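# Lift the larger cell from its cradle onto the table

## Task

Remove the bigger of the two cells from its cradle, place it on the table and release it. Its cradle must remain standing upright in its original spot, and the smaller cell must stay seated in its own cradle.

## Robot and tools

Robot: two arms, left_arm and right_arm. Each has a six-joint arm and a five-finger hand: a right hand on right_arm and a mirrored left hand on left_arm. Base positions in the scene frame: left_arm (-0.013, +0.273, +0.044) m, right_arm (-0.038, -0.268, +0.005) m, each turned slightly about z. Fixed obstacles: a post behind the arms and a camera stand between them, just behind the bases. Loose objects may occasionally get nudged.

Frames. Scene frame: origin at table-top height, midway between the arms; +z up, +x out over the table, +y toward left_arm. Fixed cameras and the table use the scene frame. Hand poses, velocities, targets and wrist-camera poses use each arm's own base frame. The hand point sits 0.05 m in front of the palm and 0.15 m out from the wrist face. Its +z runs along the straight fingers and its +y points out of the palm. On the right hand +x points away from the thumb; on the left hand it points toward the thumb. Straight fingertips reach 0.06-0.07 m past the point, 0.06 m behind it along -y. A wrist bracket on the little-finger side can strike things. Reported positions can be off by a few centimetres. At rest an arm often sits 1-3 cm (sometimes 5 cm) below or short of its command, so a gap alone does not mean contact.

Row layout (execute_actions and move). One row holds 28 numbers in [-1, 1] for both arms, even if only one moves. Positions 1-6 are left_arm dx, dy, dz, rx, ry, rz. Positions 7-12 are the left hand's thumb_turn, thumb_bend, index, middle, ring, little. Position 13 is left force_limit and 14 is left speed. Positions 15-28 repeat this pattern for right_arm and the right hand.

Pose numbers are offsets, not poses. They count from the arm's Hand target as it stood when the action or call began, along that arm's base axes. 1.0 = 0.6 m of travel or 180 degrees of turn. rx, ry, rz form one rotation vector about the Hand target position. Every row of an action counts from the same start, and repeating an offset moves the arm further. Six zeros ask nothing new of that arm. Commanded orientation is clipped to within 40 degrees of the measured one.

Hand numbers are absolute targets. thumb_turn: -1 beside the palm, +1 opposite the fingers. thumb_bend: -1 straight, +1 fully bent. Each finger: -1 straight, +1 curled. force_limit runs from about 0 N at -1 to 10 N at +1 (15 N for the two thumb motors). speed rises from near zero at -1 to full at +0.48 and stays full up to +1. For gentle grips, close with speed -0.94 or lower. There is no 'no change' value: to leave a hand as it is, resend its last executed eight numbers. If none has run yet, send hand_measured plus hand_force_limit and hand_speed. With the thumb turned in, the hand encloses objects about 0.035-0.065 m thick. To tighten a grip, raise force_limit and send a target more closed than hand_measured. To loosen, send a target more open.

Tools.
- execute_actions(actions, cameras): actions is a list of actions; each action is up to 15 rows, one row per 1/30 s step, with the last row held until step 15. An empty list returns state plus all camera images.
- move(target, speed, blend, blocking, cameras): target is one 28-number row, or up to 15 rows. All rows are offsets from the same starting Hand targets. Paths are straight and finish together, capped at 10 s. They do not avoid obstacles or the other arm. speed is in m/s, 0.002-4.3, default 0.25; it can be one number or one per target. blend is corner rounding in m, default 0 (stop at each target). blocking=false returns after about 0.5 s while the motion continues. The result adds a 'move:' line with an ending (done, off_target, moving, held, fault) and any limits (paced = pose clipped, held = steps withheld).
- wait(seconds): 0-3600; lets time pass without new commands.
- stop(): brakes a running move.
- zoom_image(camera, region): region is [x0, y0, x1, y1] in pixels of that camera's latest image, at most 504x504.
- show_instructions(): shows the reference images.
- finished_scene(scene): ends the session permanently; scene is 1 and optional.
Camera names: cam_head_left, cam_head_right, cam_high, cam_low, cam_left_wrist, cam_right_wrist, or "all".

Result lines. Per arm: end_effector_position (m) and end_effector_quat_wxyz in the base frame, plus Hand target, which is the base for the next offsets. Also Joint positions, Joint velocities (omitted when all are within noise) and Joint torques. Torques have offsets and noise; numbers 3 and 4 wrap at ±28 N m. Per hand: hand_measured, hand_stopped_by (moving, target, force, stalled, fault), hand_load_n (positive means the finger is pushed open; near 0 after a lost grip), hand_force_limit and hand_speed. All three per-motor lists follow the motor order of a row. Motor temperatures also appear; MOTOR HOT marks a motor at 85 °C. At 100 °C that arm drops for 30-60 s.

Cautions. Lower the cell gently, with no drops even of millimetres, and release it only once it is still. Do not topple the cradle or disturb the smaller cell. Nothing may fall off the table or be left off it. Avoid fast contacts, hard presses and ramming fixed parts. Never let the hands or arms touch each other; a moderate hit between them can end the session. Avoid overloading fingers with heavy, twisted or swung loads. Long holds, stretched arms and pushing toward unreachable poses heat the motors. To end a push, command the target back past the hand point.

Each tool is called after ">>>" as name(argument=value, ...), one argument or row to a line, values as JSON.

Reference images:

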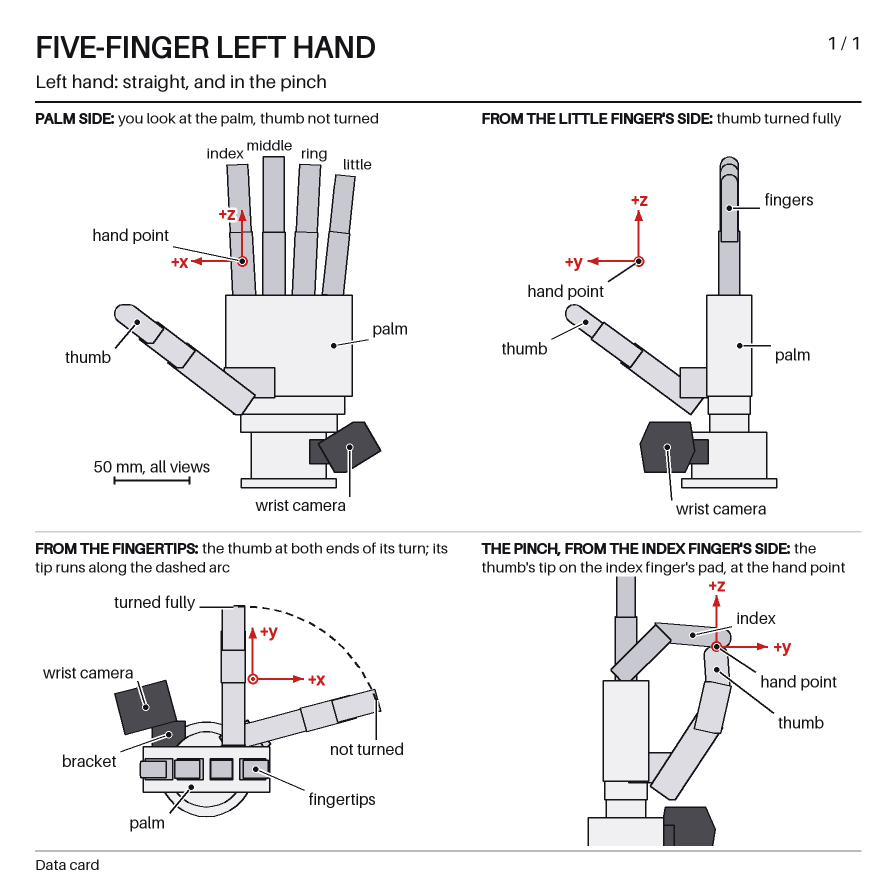

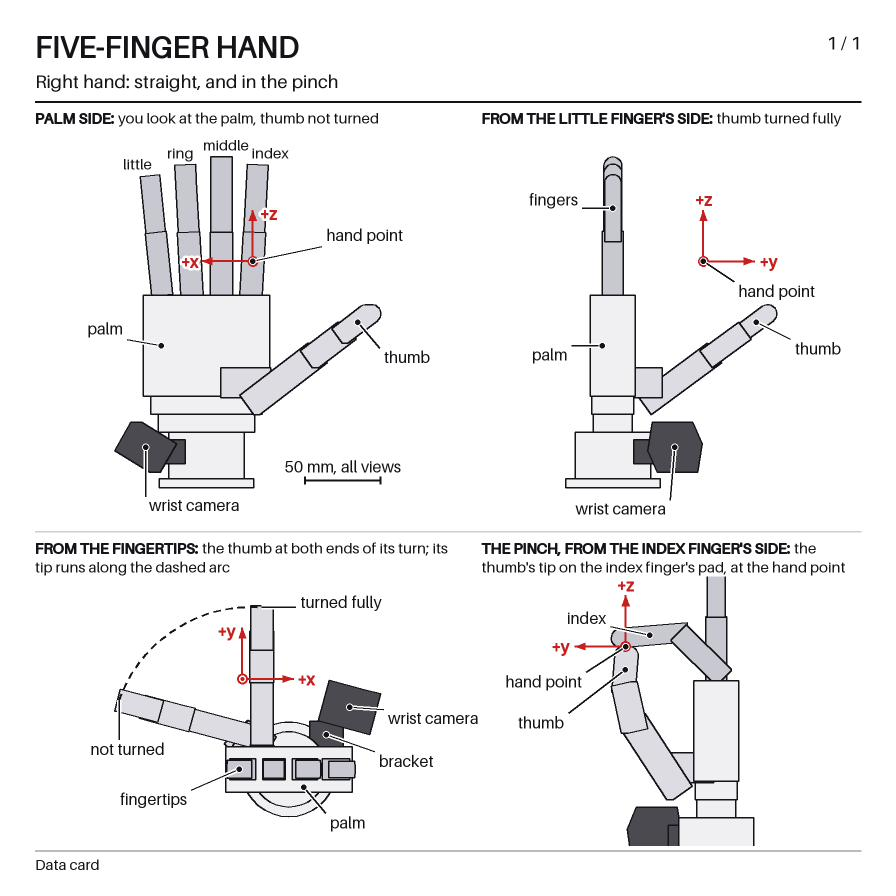

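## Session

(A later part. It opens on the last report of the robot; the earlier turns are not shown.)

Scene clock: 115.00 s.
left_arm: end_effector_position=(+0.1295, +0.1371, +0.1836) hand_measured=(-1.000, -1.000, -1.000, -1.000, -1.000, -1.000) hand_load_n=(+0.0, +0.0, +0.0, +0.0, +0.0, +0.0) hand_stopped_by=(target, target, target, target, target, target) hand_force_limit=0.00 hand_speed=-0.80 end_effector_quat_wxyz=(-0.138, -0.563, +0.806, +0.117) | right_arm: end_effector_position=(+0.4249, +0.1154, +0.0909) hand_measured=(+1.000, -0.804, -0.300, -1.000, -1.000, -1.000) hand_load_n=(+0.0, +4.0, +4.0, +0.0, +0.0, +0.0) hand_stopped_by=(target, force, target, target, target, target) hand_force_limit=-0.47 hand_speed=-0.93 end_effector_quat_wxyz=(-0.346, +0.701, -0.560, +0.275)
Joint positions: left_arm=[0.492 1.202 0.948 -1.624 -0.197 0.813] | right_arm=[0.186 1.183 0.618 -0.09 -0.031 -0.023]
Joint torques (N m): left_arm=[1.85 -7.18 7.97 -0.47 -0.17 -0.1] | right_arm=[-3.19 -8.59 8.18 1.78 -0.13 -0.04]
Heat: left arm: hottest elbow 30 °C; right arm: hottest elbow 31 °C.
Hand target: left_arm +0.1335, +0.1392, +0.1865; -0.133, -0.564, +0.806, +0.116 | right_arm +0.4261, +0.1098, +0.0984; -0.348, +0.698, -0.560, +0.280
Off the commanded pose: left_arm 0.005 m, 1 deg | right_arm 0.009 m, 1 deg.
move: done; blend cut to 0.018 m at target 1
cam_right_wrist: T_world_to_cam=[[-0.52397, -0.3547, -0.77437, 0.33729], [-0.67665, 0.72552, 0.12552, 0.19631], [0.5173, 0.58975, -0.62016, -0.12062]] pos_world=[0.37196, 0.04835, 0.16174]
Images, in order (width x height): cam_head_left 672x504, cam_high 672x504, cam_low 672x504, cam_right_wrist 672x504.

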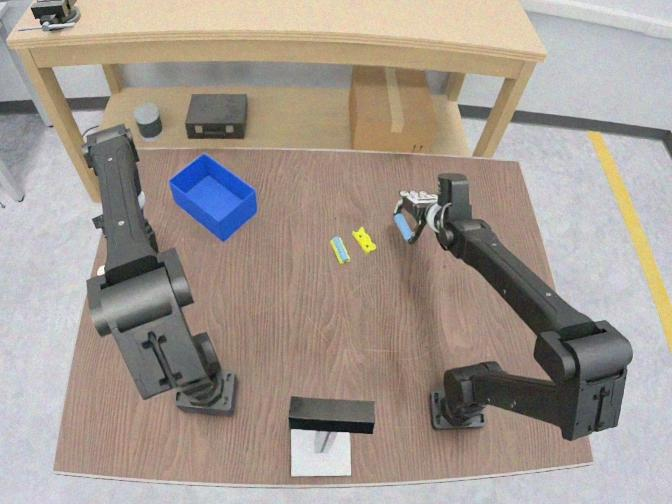

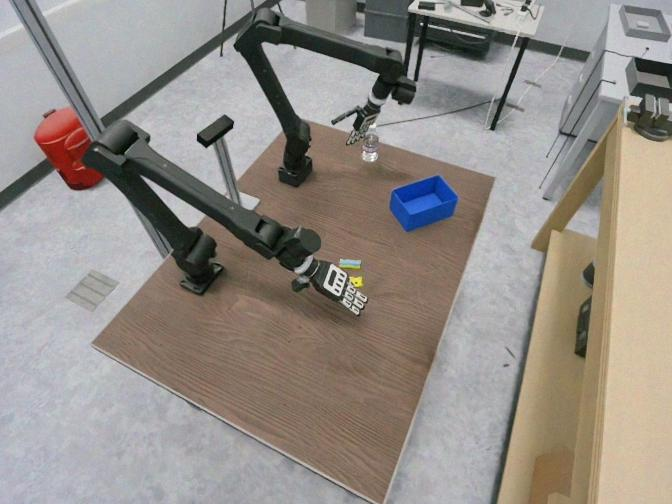

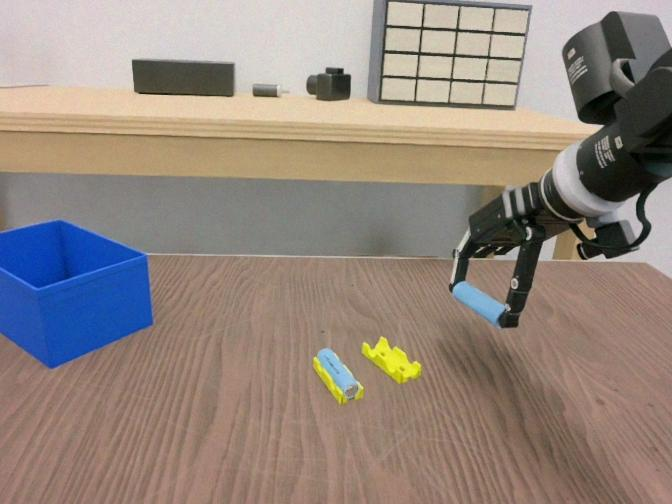

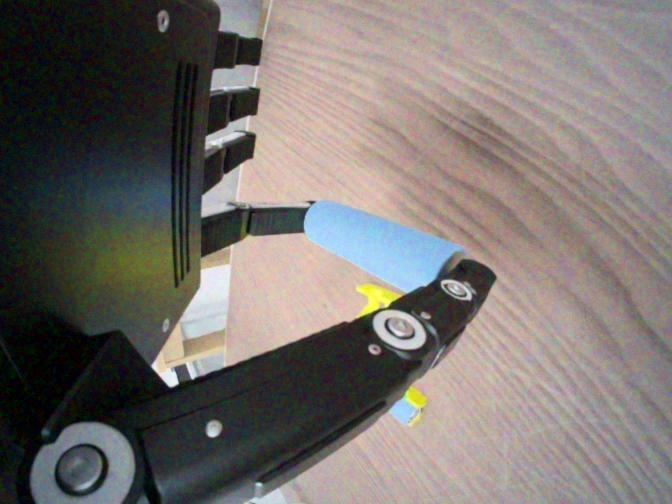

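>>> move(
  target=[0,0,0,0,0,0,-1,-1,-1,-1,-1,-1,0,-0.8,0,0,-0.112,0,0,0,1,-0.2,-0.3,-1,-1,-1,-0.47,-0.93],
  speed=0.06,
  cameras=["cam_low","cam_right_wrist","cam_head_left"],
)

>>> zoom_image(
  camera="cam_low",
  region=[400, 260, 560, 400],
)

Scene clock: 119.10 s.
left_arm: end_effector_position=(+0.1295, +0.1371, +0.1836) hand_measured=(-1.000, -1.000, -1.000, -1.000, -1.000, -1.000) hand_load_n=(+0.0, +0.0, +0.0, +0.0, +0.0, +0.0) hand_stopped_by=(target, target, target, target, target, target) hand_force_limit=0.00 hand_speed=-0.80 end_effector_quat_wxyz=(-0.138, -0.563, +0.806, +0.117) | right_arm: end_effector_position=(+0.4172, +0.1139, +0.0280) hand_measured=(+1.000, -0.804, -0.300, -1.000, -1.000, -1.000) hand_load_n=(+0.0, +4.5, +4.0, +0.0, +0.0, +0.0) hand_stopped_by=(target, force, target, target, target, target) hand_force_limit=-0.47 hand_speed=-0.93 end_effector_quat_wxyz=(-0.341, +0.704, -0.561, +0.271)
Joint positions: left_arm=[0.492 1.202 0.948 -1.624 -0.197 0.813] | right_arm=[0.186 1.314 0.521 0.123 -0.031 -0.024]
Joint torques (N m): left_arm=[1.85 -7.18 7.95 -0.49 -0.18 -0.09] | right_arm=[-3.25 -6.65 7.13 3.07 -0.14 -0.06]
Heat: left arm: hottest elbow 30 °C; right arm: hottest elbow 31 °C.
Hand target: left_arm +0.1335, +0.1392, +0.1865; -0.133, -0.564, +0.806, +0.116 | right_arm +0.4259, +0.1097, +0.0311; -0.347, +0.698, -0.560, +0.280
Off the commanded pose: left_arm 0.005 m, 1 deg | right_arm 0.010 m, 1 deg.
move: done
cam_right_wrist: T_world_to_cam=[[-0.53452, -0.35783, -0.76567, 0.28853], [-0.67538, 0.72548, 0.13244, 0.1994], [0.50809, 0.58791, -0.62945, -0.15047]] pos_world=[0.36535, 0.04705, 0.0998]
Images, in order (width x height): cam_head_left 672x504, cam_low 672x504, cam_right_wrist 672x504.

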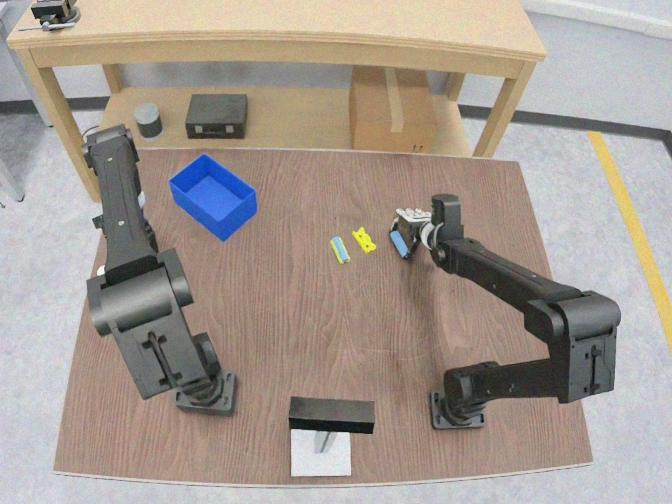

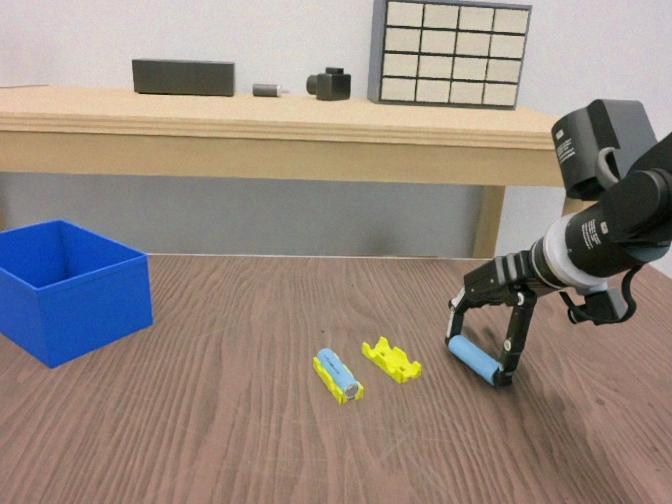

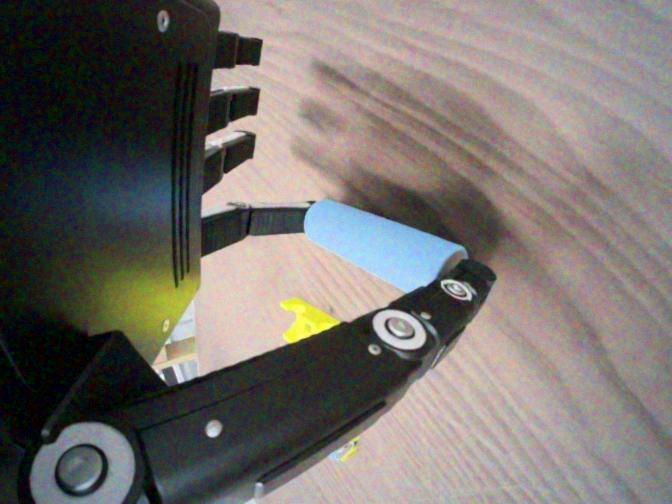

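Scaled by 3.150.

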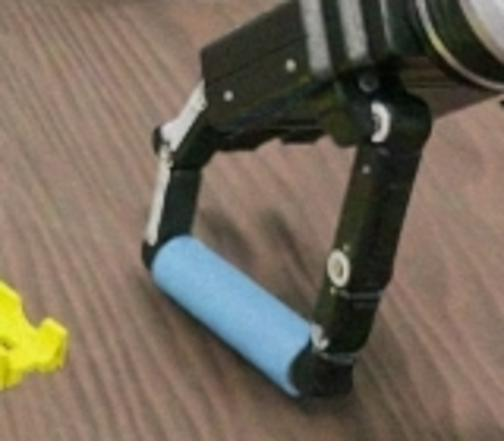

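>>> move(
  target=[0,0,0,0,0,0,-1,-1,-1,-1,-1,-1,0,-0.8,0,0,-0.0085,0,0,0,1,-0.2,-0.3,-1,-1,-1,-0.47,-0.93],
  speed=0.02,
  cameras=["cam_low","cam_right_wrist"],
)

>>> zoom_image(
  camera="cam_low",
  region=[400, 260, 560, 400],
)

Scene clock: 121.33 s.
left_arm: end_effector_position=(+0.1295, +0.1371, +0.1836) hand_measured=(-1.000, -1.000, -1.000, -1.000, -1.000, -1.000) hand_load_n=(+0.0, +0.0, +0.0, +0.0, +0.0, +0.0) hand_stopped_by=(target, target, target, target, target, target) hand_force_limit=0.00 hand_speed=-0.80 end_effector_quat_wxyz=(-0.138, -0.563, +0.806, +0.117) | right_arm: end_effector_position=(+0.4177, +0.1140, +0.0235) hand_measured=(+1.000, -0.804, -0.300, -1.000, -1.000, -1.000) hand_load_n=(+0.0, +4.0, +4.0, +0.0, +0.0, +0.0) hand_stopped_by=(target, force, target, target, target, target) hand_force_limit=-0.47 hand_speed=-0.93 end_effector_quat_wxyz=(-0.341, +0.704, -0.561, +0.272)
Joint positions: left_arm=[0.492 1.202 0.948 -1.624 -0.197 0.813] | right_arm=[0.186 1.329 0.516 0.144 -0.031 -0.024]
Joint torques (N m): left_arm=[1.9 -7.18 7.98 -0.44 -0.17 -0.09] | right_arm=[-3.31 -6.83 6.94 2.99 -0.15 -0.05]
Heat: left arm: hottest elbow 30 °C; right arm: hottest elbow 31 °C.
Hand target: left_arm +0.1335, +0.1392, +0.1865; -0.133, -0.564, +0.806, +0.116 | right_arm +0.4260, +0.1097, +0.0260; -0.348, +0.698, -0.560, +0.280
Off the commanded pose: left_arm 0.005 m, 1 deg | right_arm 0.010 m, 1 deg.
move: done
cam_right_wrist: T_world_to_cam=[[-0.53367, -0.35766, -0.76634, 0.28493], [-0.67551, 0.72547, 0.13183, 0.20033], [0.50881, 0.58802, -0.62876, -0.15402]] pos_world=[0.36575, 0.04715, 0.0951]

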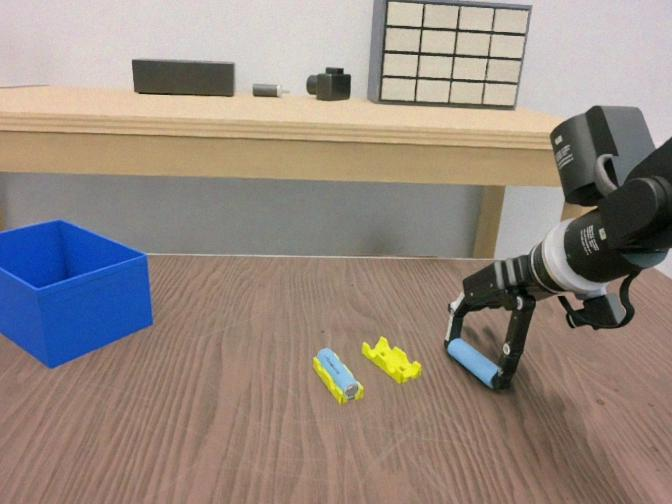

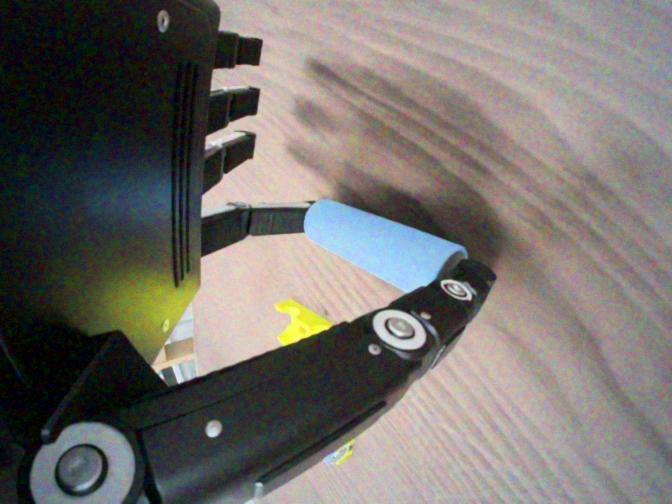

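Scaled by 3.150.

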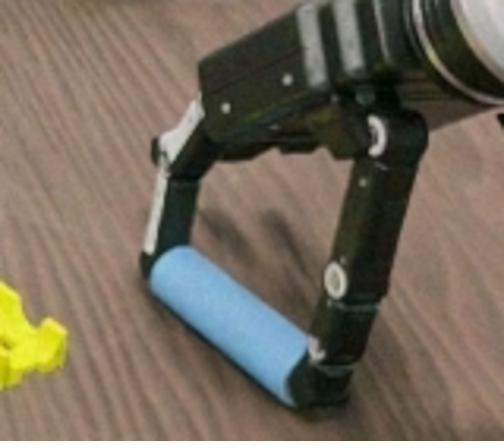

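>>> move(
  target=[0,0,0,0,0,0,-1,-1,-1,-1,-1,-1,0,-0.8,0,0,-0.005,0,0,0,1,-0.2,-0.3,-1,-1,-1,-0.47,-0.93],
  speed=0.02,
  cameras=[],
)

>>> move(
  target=[0,0,0,0,0,0,-1,-1,-1,-1,-1,-1,0,-0.8,0,0,-0.0035,0,0,0,1,-0.2,-0.3,-1,-1,-1,-0.47,-0.93],
  speed=0.02,
  cameras=["cam_low","cam_right_wrist"],
)

>>> zoom_image(
  camera="cam_low",
  region=[400, 260, 560, 400],
)

Scene clock: 123.23 s.
left_arm: end_effector_position=(+0.1295, +0.1371, +0.1836) hand_measured=(-1.000, -1.000, -1.000, -1.000, -1.000, -1.000) hand_load_n=(+0.0, +0.0, +0.0, +0.0, +0.0, +0.0) hand_stopped_by=(target, target, target, target, target, target) hand_force_limit=0.00 hand_speed=-0.80 end_effector_quat_wxyz=(-0.138, -0.563, +0.806, +0.117) | right_arm: end_effector_position=(+0.4194, +0.1144, +0.0223) hand_measured=(+1.000, -0.804, -0.300, -1.000, -1.000, -1.000) hand_load_n=(+0.0, +4.0, +4.0, +0.0, +0.0, +0.0) hand_stopped_by=(target, force, target, target, target, target) hand_force_limit=-0.47 hand_speed=-0.93 end_effector_quat_wxyz=(-0.343, +0.703, -0.560, +0.273)
Joint positions: left_arm=[0.492 1.202 0.948 -1.624 -0.197 0.813] | right_arm=[0.186 1.337 0.516 0.157 -0.031 -0.024]
Joint torques (N m): left_arm=[1.85 -7.18 7.97 -0.5 -0.17 -0.09] | right_arm=[-3.31 -6.36 6.67 3.21 -0.13 -0.07]
Heat: left arm: hottest elbow 30 °C; right arm: hottest elbow 31 °C.
Hand target: left_arm +0.1335, +0.1392, +0.1865; -0.133, -0.564, +0.806, +0.116 | right_arm +0.4260, +0.1098, +0.0230; -0.348, +0.698, -0.560, +0.280
Off the commanded pose: left_arm 0.005 m, 1 deg | right_arm 0.008 m, 1 deg.
move: done

Scene clock: 123.77 s.
left_arm: end_effector_position=(+0.1295, +0.1371, +0.1836) hand_measured=(-1.000, -1.000, -1.000, -1.000, -1.000, -1.000) hand_load_n=(+0.0, +0.0, +0.0, +0.0, +0.0, +0.0) hand_stopped_by=(target, target, target, target, target, target) hand_force_limit=0.00 hand_speed=-0.80 end_effector_quat_wxyz=(-0.138, -0.563, +0.806, +0.117) | right_arm: end_effector_position=(+0.4202, +0.1146, +0.0218) hand_measured=(+1.000, -0.804, -0.300, -1.000, -1.000, -1.000) hand_load_n=(-0.5, +4.5, +3.5, -0.5, +0.0, +0.0) hand_stopped_by=(target, force, target, target, target, target) hand_force_limit=-0.47 hand_speed=-0.93 end_effector_quat_wxyz=(-0.344, +0.702, -0.560, +0.274)
Joint positions: left_arm=[0.492 1.202 0.948 -1.624 -0.197 0.813] | right_arm=[0.186 1.34 0.514 0.167 -0.032 -0.024]
Joint torques (N m): left_arm=[1.9 -7.18 7.98 -0.47 -0.16 -0.09] | right_arm=[-3.31 -6.53 6.68 2.99 -0.12 -0.06]
Heat: left arm: hottest elbow 30 °C; right arm: hottest elbow 31 °C.
Hand target: left_arm +0.1335, +0.1392, +0.1865; -0.133, -0.564, +0.806, +0.116 | right_arm +0.4259, +0.1098, +0.0208; -0.347, +0.698, -0.560, +0.280
Off the commanded pose: left_arm 0.005 m, 1 deg | right_arm 0.008 m, 1 deg.
move: done
cam_right_wrist: T_world_to_cam=[[-0.52626, -0.35635, -0.77206, 0.2821], [-0.67719, 0.72475, 0.12708, 0.20272], [0.51426, 0.58971, -0.62272, -0.1593]] pos_world=[0.36766, 0.04755, 0.09283]

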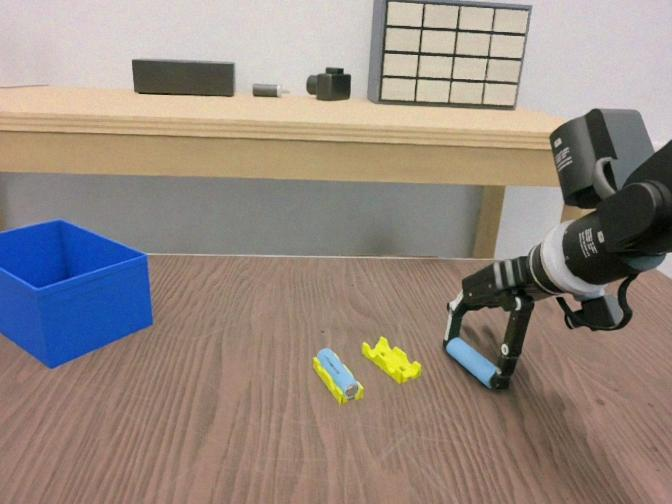

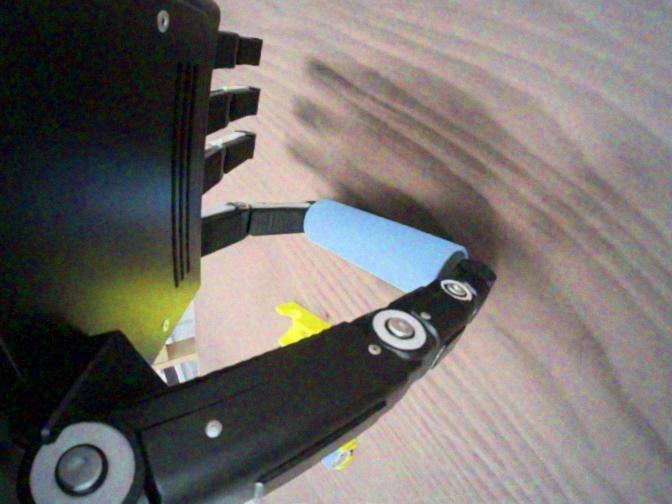

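Scaled by 3.150.

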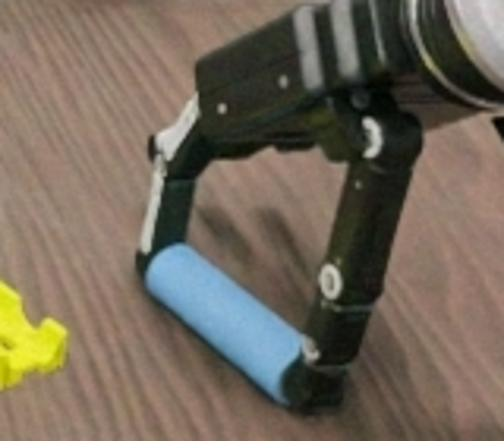

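>>> move(
  target=[0,0,0,0,0,0,-1,-1,-1,-1,-1,-1,0,-0.8,0,0,-0.0035,0,0,0,1,-0.2,-0.3,-1,-1,-1,-0.47,-0.93],
  speed=0.02,
  cameras=["cam_low","cam_right_wrist"],
)

>>> zoom_image(
  camera="cam_low",
  region=[420, 300, 540, 400],
)

Scene clock: 125.97 s.
left_arm: end_effector_position=(+0.1295, +0.1371, +0.1836) hand_measured=(-1.000, -1.000, -1.000, -1.000, -1.000, -1.000) hand_load_n=(+0.0, +0.0, +0.0, +0.0, +0.0, +0.0) hand_stopped_by=(target, target, target, target, target, target) hand_force_limit=0.00 hand_speed=-0.80 end_effector_quat_wxyz=(-0.138, -0.563, +0.806, +0.117) | right_arm: end_effector_position=(+0.4217, +0.1149, +0.0217) hand_measured=(+1.000, -0.804, -0.300, -1.000, -1.000, -1.000) hand_load_n=(+0.0, +4.5, +3.5, +0.0, +0.0, +0.0) hand_stopped_by=(target, force, target, target, target, target) hand_force_limit=-0.47 hand_speed=-0.93 end_effector_quat_wxyz=(-0.346, +0.701, -0.559, +0.276)
Joint positions: left_arm=[0.492 1.202 0.948 -1.624 -0.197 0.813] | right_arm=[0.186 1.344 0.514 0.177 -0.032 -0.024]
Joint torques (N m): left_arm=[1.79 -7.18 7.95 -0.47 -0.17 -0.1] | right_arm=[-3.25 -6.65 6.49 3.12 -0.11 -0.07]
Heat: left arm: hottest elbow 30 °C; right arm: hottest elbow 31 °C.
Hand target: left_arm +0.1335, +0.1392, +0.1865; -0.133, -0.564, +0.806, +0.116 | right_arm +0.4260, +0.1097, +0.0188; -0.348, +0.698, -0.560, +0.280
Off the commanded pose: left_arm 0.005 m, 1 deg | right_arm 0.007 m, 1 deg.
move: done
cam_right_wrist: T_world_to_cam=[[-0.52224, -0.35553, -0.77515, 0.28125], [-0.67782, 0.72464, 0.12431, 0.20379], [0.51751, 0.59033, -0.61943, -0.16182]] pos_world=[0.36876, 0.04785, 0.09245]

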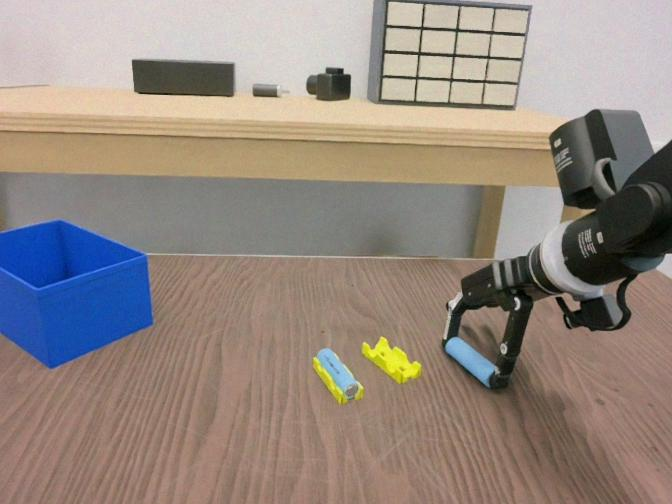

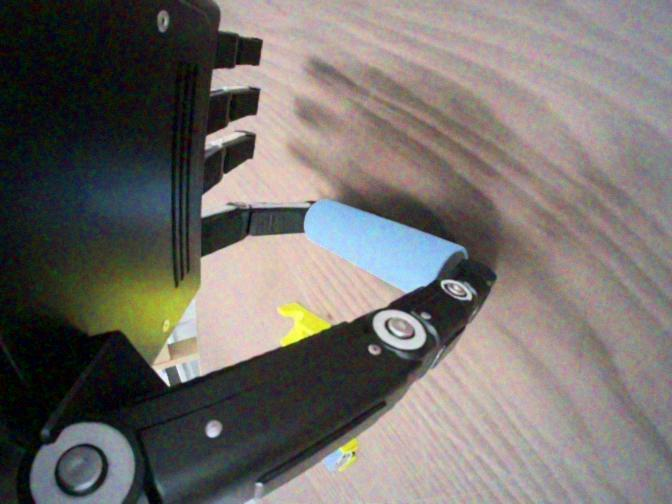

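Scaled by 4.200.

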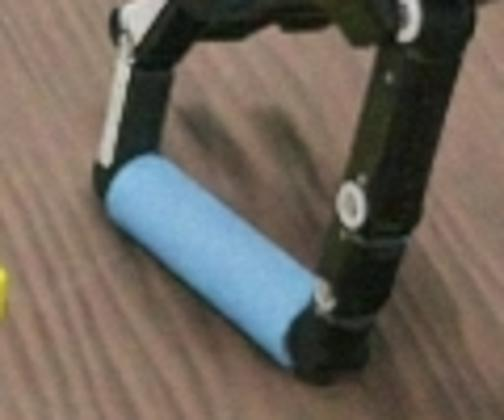

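>>> move(
  target=[0,0,0,0,0,0,-1,-1,-1,-1,-1,-1,0,-0.8,0,0,0.003,0,0,0,1,-0.2,-0.3,-1,-1,-1,-0.47,-0.93],
  speed=0.02,
  cameras=[],
)

>>> move(
  target=[0,0,0,0,0,0,-1,-1,-1,-1,-1,-1,0,-0.8,0,0,0,0,0,0,1,-1,-0.3,-1,-1,-1,-0.47,-0.93],
  speed=0.02,
  cameras=["cam_low","cam_right_wrist"],
)

>>> zoom_image(
  camera="cam_low",
  region=[420, 300, 540, 400],
)

Scene clock: 129.23 s.
left_arm: end_effector_position=(+0.1295, +0.1371, +0.1836) hand_measured=(-1.000, -1.000, -1.000, -1.000, -1.000, -1.000) hand_load_n=(+0.0, -0.5, +0.0, +0.0, -0.5, +0.0) hand_stopped_by=(target, target, target, target, target, target) hand_force_limit=0.00 hand_speed=-0.80 end_effector_quat_wxyz=(-0.138, -0.563, +0.806, +0.117) | right_arm: end_effector_position=(+0.4217, +0.1149, +0.0216) hand_measured=(+1.000, -0.804, -0.300, -1.000, -1.000, -1.000) hand_load_n=(-0.5, +4.5, +4.0, +0.0, -0.5, +0.0) hand_stopped_by=(target, force, target, target, target, target) hand_force_limit=-0.47 hand_speed=-0.93 end_effector_quat_wxyz=(-0.346, +0.701, -0.559, +0.276)
Joint positions: left_arm=[0.492 1.202 0.948 -1.624 -0.197 0.813] | right_arm=[0.186 1.345 0.514 0.177 -0.032 -0.024]
Joint torques (N m): left_arm=[1.85 -7.18 7.95 -0.47 -0.17 -0.09] | right_arm=[-3.19 -6.71 6.61 2.8 -0.11 -0.07]
Heat: left arm: hottest elbow 30 °C; right arm: hottest elbow 31 °C.
Hand target: left_arm +0.1335, +0.1392, +0.1865; -0.133, -0.564, +0.806, +0.116 | right_arm +0.4260, +0.1097, +0.0206; -0.347, +0.698, -0.560, +0.280
Off the commanded pose: left_arm 0.005 m, 1 deg | right_arm 0.007 m, 1 deg.
move: done

Scene clock: 131.40 s.
left_arm: end_effector_position=(+0.1295, +0.1371, +0.1836) hand_measured=(-1.000, -1.000, -1.000, -1.000, -1.000, -1.000) hand_load_n=(+0.0, +0.0, +0.0, +0.0, +0.0, +0.0) hand_stopped_by=(target, target, target, target, target, target) hand_force_limit=0.00 hand_speed=-0.80 end_effector_quat_wxyz=(-0.138, -0.563, +0.806, +0.117) | right_arm: end_effector_position=(+0.4217, +0.1149, +0.0216) hand_measured=(+1.000, -1.000, -0.300, -1.000, -1.000, -1.000) hand_load_n=(+0.0, +0.0, +0.5, +0.0, +0.0, +0.0) hand_stopped_by=(target, target, target, target, target, target) hand_force_limit=-0.47 hand_speed=-0.93 end_effector_quat_wxyz=(-0.346, +0.701, -0.559, +0.276)
Joint positions: left_arm=[0.492 1.202 0.948 -1.624 -0.197 0.813] | right_arm=[0.186 1.345 0.514 0.177 -0.032 -0.024]
Joint torques (N m): left_arm=[1.9 -7.18 7.95 -0.47 -0.17 -0.09] | right_arm=[-3.25 -6.77 6.61 2.81 -0.11 -0.06]
Heat: left arm: hottest elbow 30 °C; right arm: hottest elbow 31 °C.
Hand target: left_arm +0.1335, +0.1392, +0.1865; -0.133, -0.564, +0.806, +0.116 | right_arm +0.4260, +0.1097, +0.0206; -0.347, +0.698, -0.560, +0.280
Off the commanded pose: left_arm 0.005 m, 1 deg | right_arm 0.007 m, 1 deg.
move: done
cam_right_wrist: T_world_to_cam=[[-0.52224, -0.35553, -0.77515, 0.28118], [-0.67782, 0.72464, 0.12431, 0.2038], [0.51751, 0.59033, -0.61943, -0.16188]] pos_world=[0.36876, 0.04785, 0.09235]

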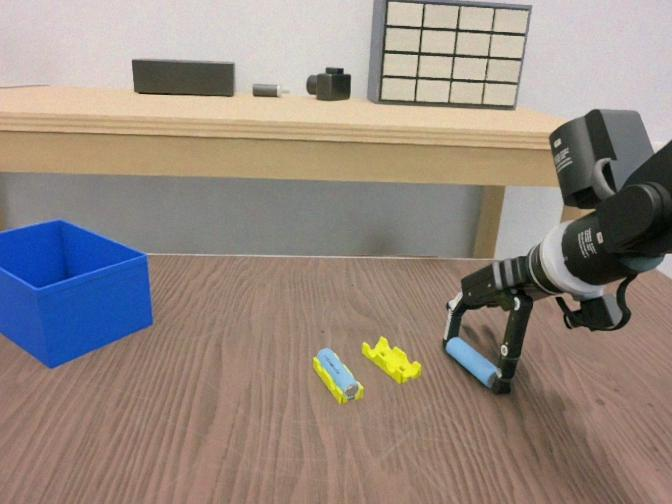

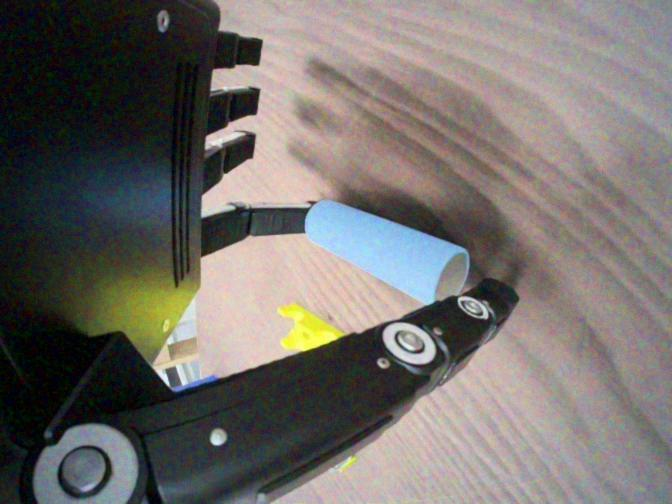

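Scaled by 4.200.

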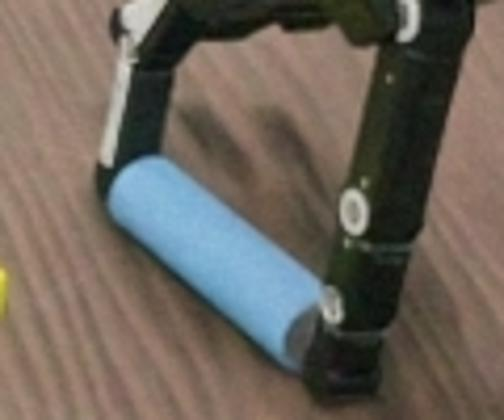

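>>> move(
  target=[0,0,0,0,0,0,-1,-1,-1,-1,-1,-1,0,-0.8,0,0,0,0,0,0,1,-1,-1,-1,-1,-1,-0.47,-0.85],
  speed=0.02,
  cameras=["cam_right_wrist"],
)

>>> move(
  target=[0,0,0,0,0,0,-1,-1,-1,-1,-1,-1,0,-0.8,0,0,0.2,0,0,0,1,-1,-1,-1,-1,-1,-0.47,-0.85],
  speed=0.08,
  cameras=["cam_low","cam_right_wrist","cam_head_left","cam_high"],
)

>>> zoom_image(
  camera="cam_low",
  region=[290, 290, 530, 420],
)

Scene clock: 135.33 s.
left_arm: end_effector_position=(+0.1295, +0.1371, +0.1836) hand_measured=(-1.000, -1.000, -1.000, -1.000, -1.000, -1.000) hand_load_n=(+0.0, +0.0, +0.0, +0.0, +0.0, +0.0) hand_stopped_by=(target, target, target, target, target, target) hand_force_limit=0.00 hand_speed=-0.80 end_effector_quat_wxyz=(-0.138, -0.563, +0.806, +0.117) | right_arm: end_effector_position=(+0.4217, +0.1149, +0.0216) hand_measured=(+1.000, -1.000, -1.000, -1.000, -1.000, -1.000) hand_load_n=(+0.0, +0.0, +0.0, +0.0, +0.0, +0.0) hand_stopped_by=(target, target, target, target, target, target) hand_force_limit=-0.47 hand_speed=-0.85 end_effector_quat_wxyz=(-0.346, +0.701, -0.559, +0.276)
Joint positions: left_arm=[0.492 1.202 0.948 -1.624 -0.197 0.813] | right_arm=[0.186 1.345 0.514 0.177 -0.032 -0.024]
Joint torques (N m): left_arm=[1.9 -7.24 7.94 -0.47 -0.17 -0.1] | right_arm=[-3.08 -6.77 6.61 2.82 -0.11 -0.06]
Heat: left arm: hottest elbow 30 °C; right arm: hottest elbow 31 °C.
Hand target: left_arm +0.1335, +0.1392, +0.1865; -0.133, -0.564, +0.806, +0.116 | right_arm +0.4260, +0.1097, +0.0206; -0.347, +0.698, -0.560, +0.280
Off the commanded pose: left_arm 0.005 m, 1 deg | right_arm 0.007 m, 1 deg.
move: done
cam_right_wrist: T_world_to_cam=[[-0.52224, -0.35553, -0.77515, 0.28118], [-0.67782, 0.72464, 0.12431, 0.2038], [0.51751, 0.59033, -0.61943, -0.16188]] pos_world=[0.36876, 0.04785, 0.09235]

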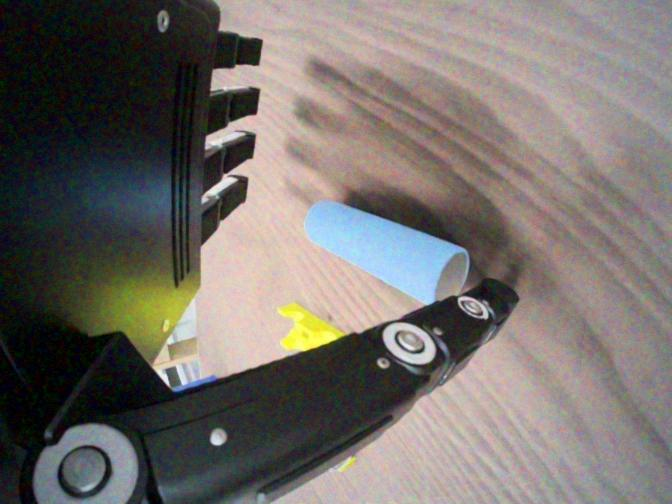

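Scene clock: 137.47 s.
left_arm: end_effector_position=(+0.1295, +0.1371, +0.1836) hand_measured=(-1.000, -1.000, -1.000, -1.000, -1.000, -1.000) hand_load_n=(+0.0, +0.0, +0.0, +0.0, +0.0, +0.0) hand_stopped_by=(target, target, target, target, target, target) hand_force_limit=0.00 hand_speed=-0.80 end_effector_quat_wxyz=(-0.138, -0.563, +0.806, +0.117) | right_arm: end_effector_position=(+0.4113, +0.1129, +0.1167) hand_measured=(+1.000, -1.000, -1.000, -1.000, -1.000, -1.000) hand_load_n=(+0.0, +0.0, +0.0, +0.0, +0.0, +0.0) hand_stopped_by=(target, target, target, target, target, target) hand_force_limit=-0.47 hand_speed=-0.85 end_effector_quat_wxyz=(-0.336, +0.706, -0.563, +0.267)
Joint positions: left_arm=[0.492 1.202 0.948 -1.624 -0.197 0.813] | right_arm=[0.186 1.106 0.654 -0.232 -0.032 -0.024]
Joint torques (N m): left_arm=[1.9 -7.18 7.95 -0.5 -0.17 -0.1] | right_arm=[-3.31 -7.24 11.4 1.54 -0.1 -0.07]
Heat: left arm: hottest elbow 30 °C; right arm: hottest elbow 32 °C.
Hand target: left_arm +0.1335, +0.1392, +0.1865; -0.133, -0.564, +0.806, +0.116 | right_arm +0.4261, +0.1097, +0.1408; -0.348, +0.698, -0.560, +0.280
Off the commanded pose: left_arm 0.005 m, 1 deg | right_arm 0.028 m, 2 deg.
move: off_target (right_arm)
cam_right_wrist: T_world_to_cam=[[-0.54459, -0.35973, -0.75764, 0.35631], [-0.67397, 0.72537, 0.14004, 0.18288], [0.49919, 0.58689, -0.63747, -0.08642]] pos_world=[0.36044, 0.04625, 0.18926]
Images, in order (width x height): cam_head_left 672x504, cam_high 672x504, cam_low 672x504, cam_right_wrist 672x504.

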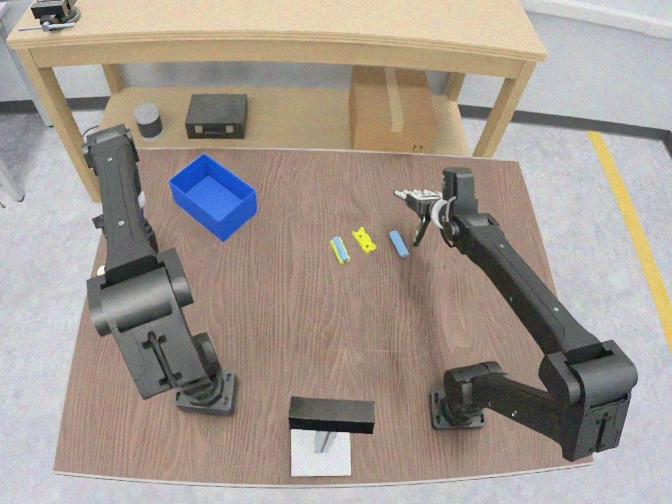

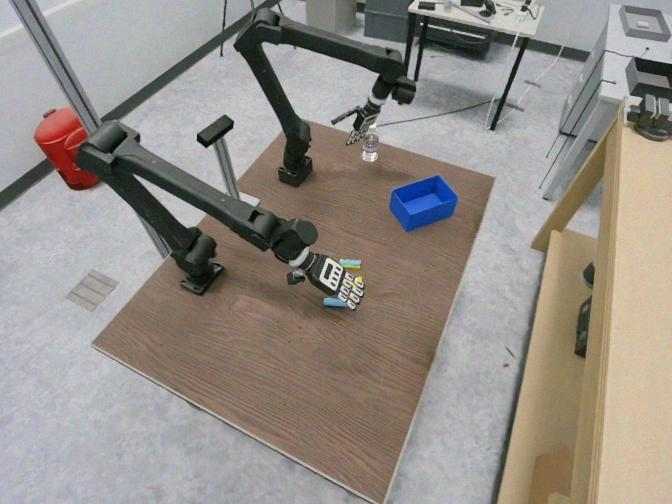

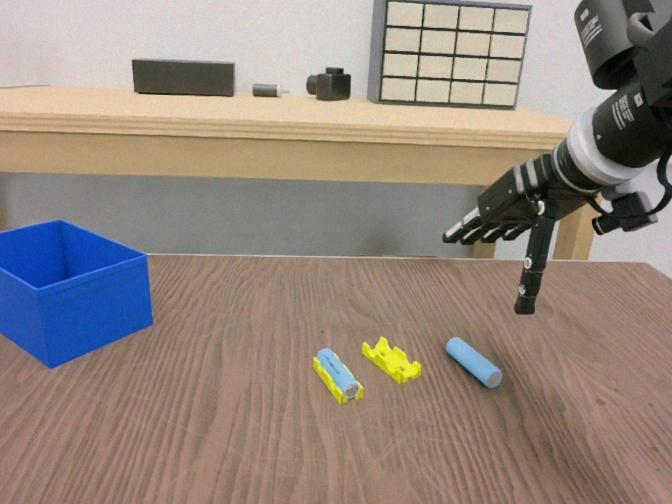

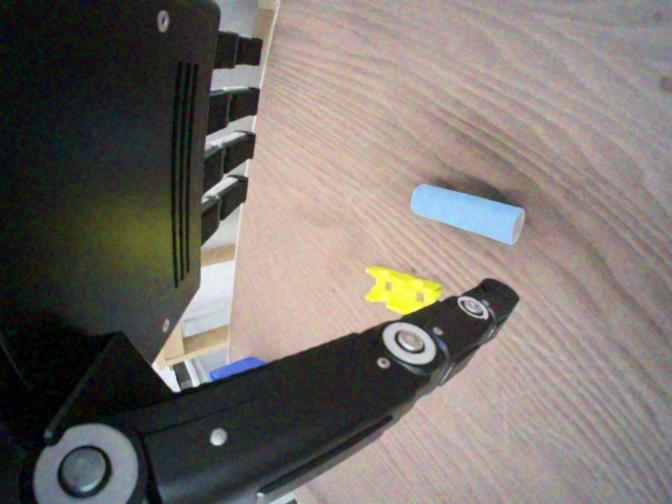

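Scaled by 2.100.

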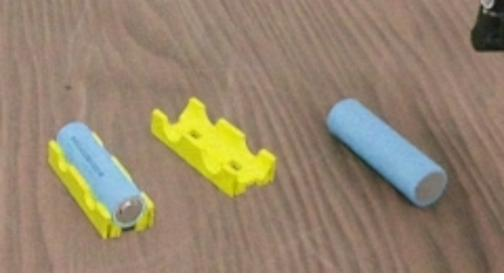

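>>> finished_scene(
)

The scene is finished: the task was done.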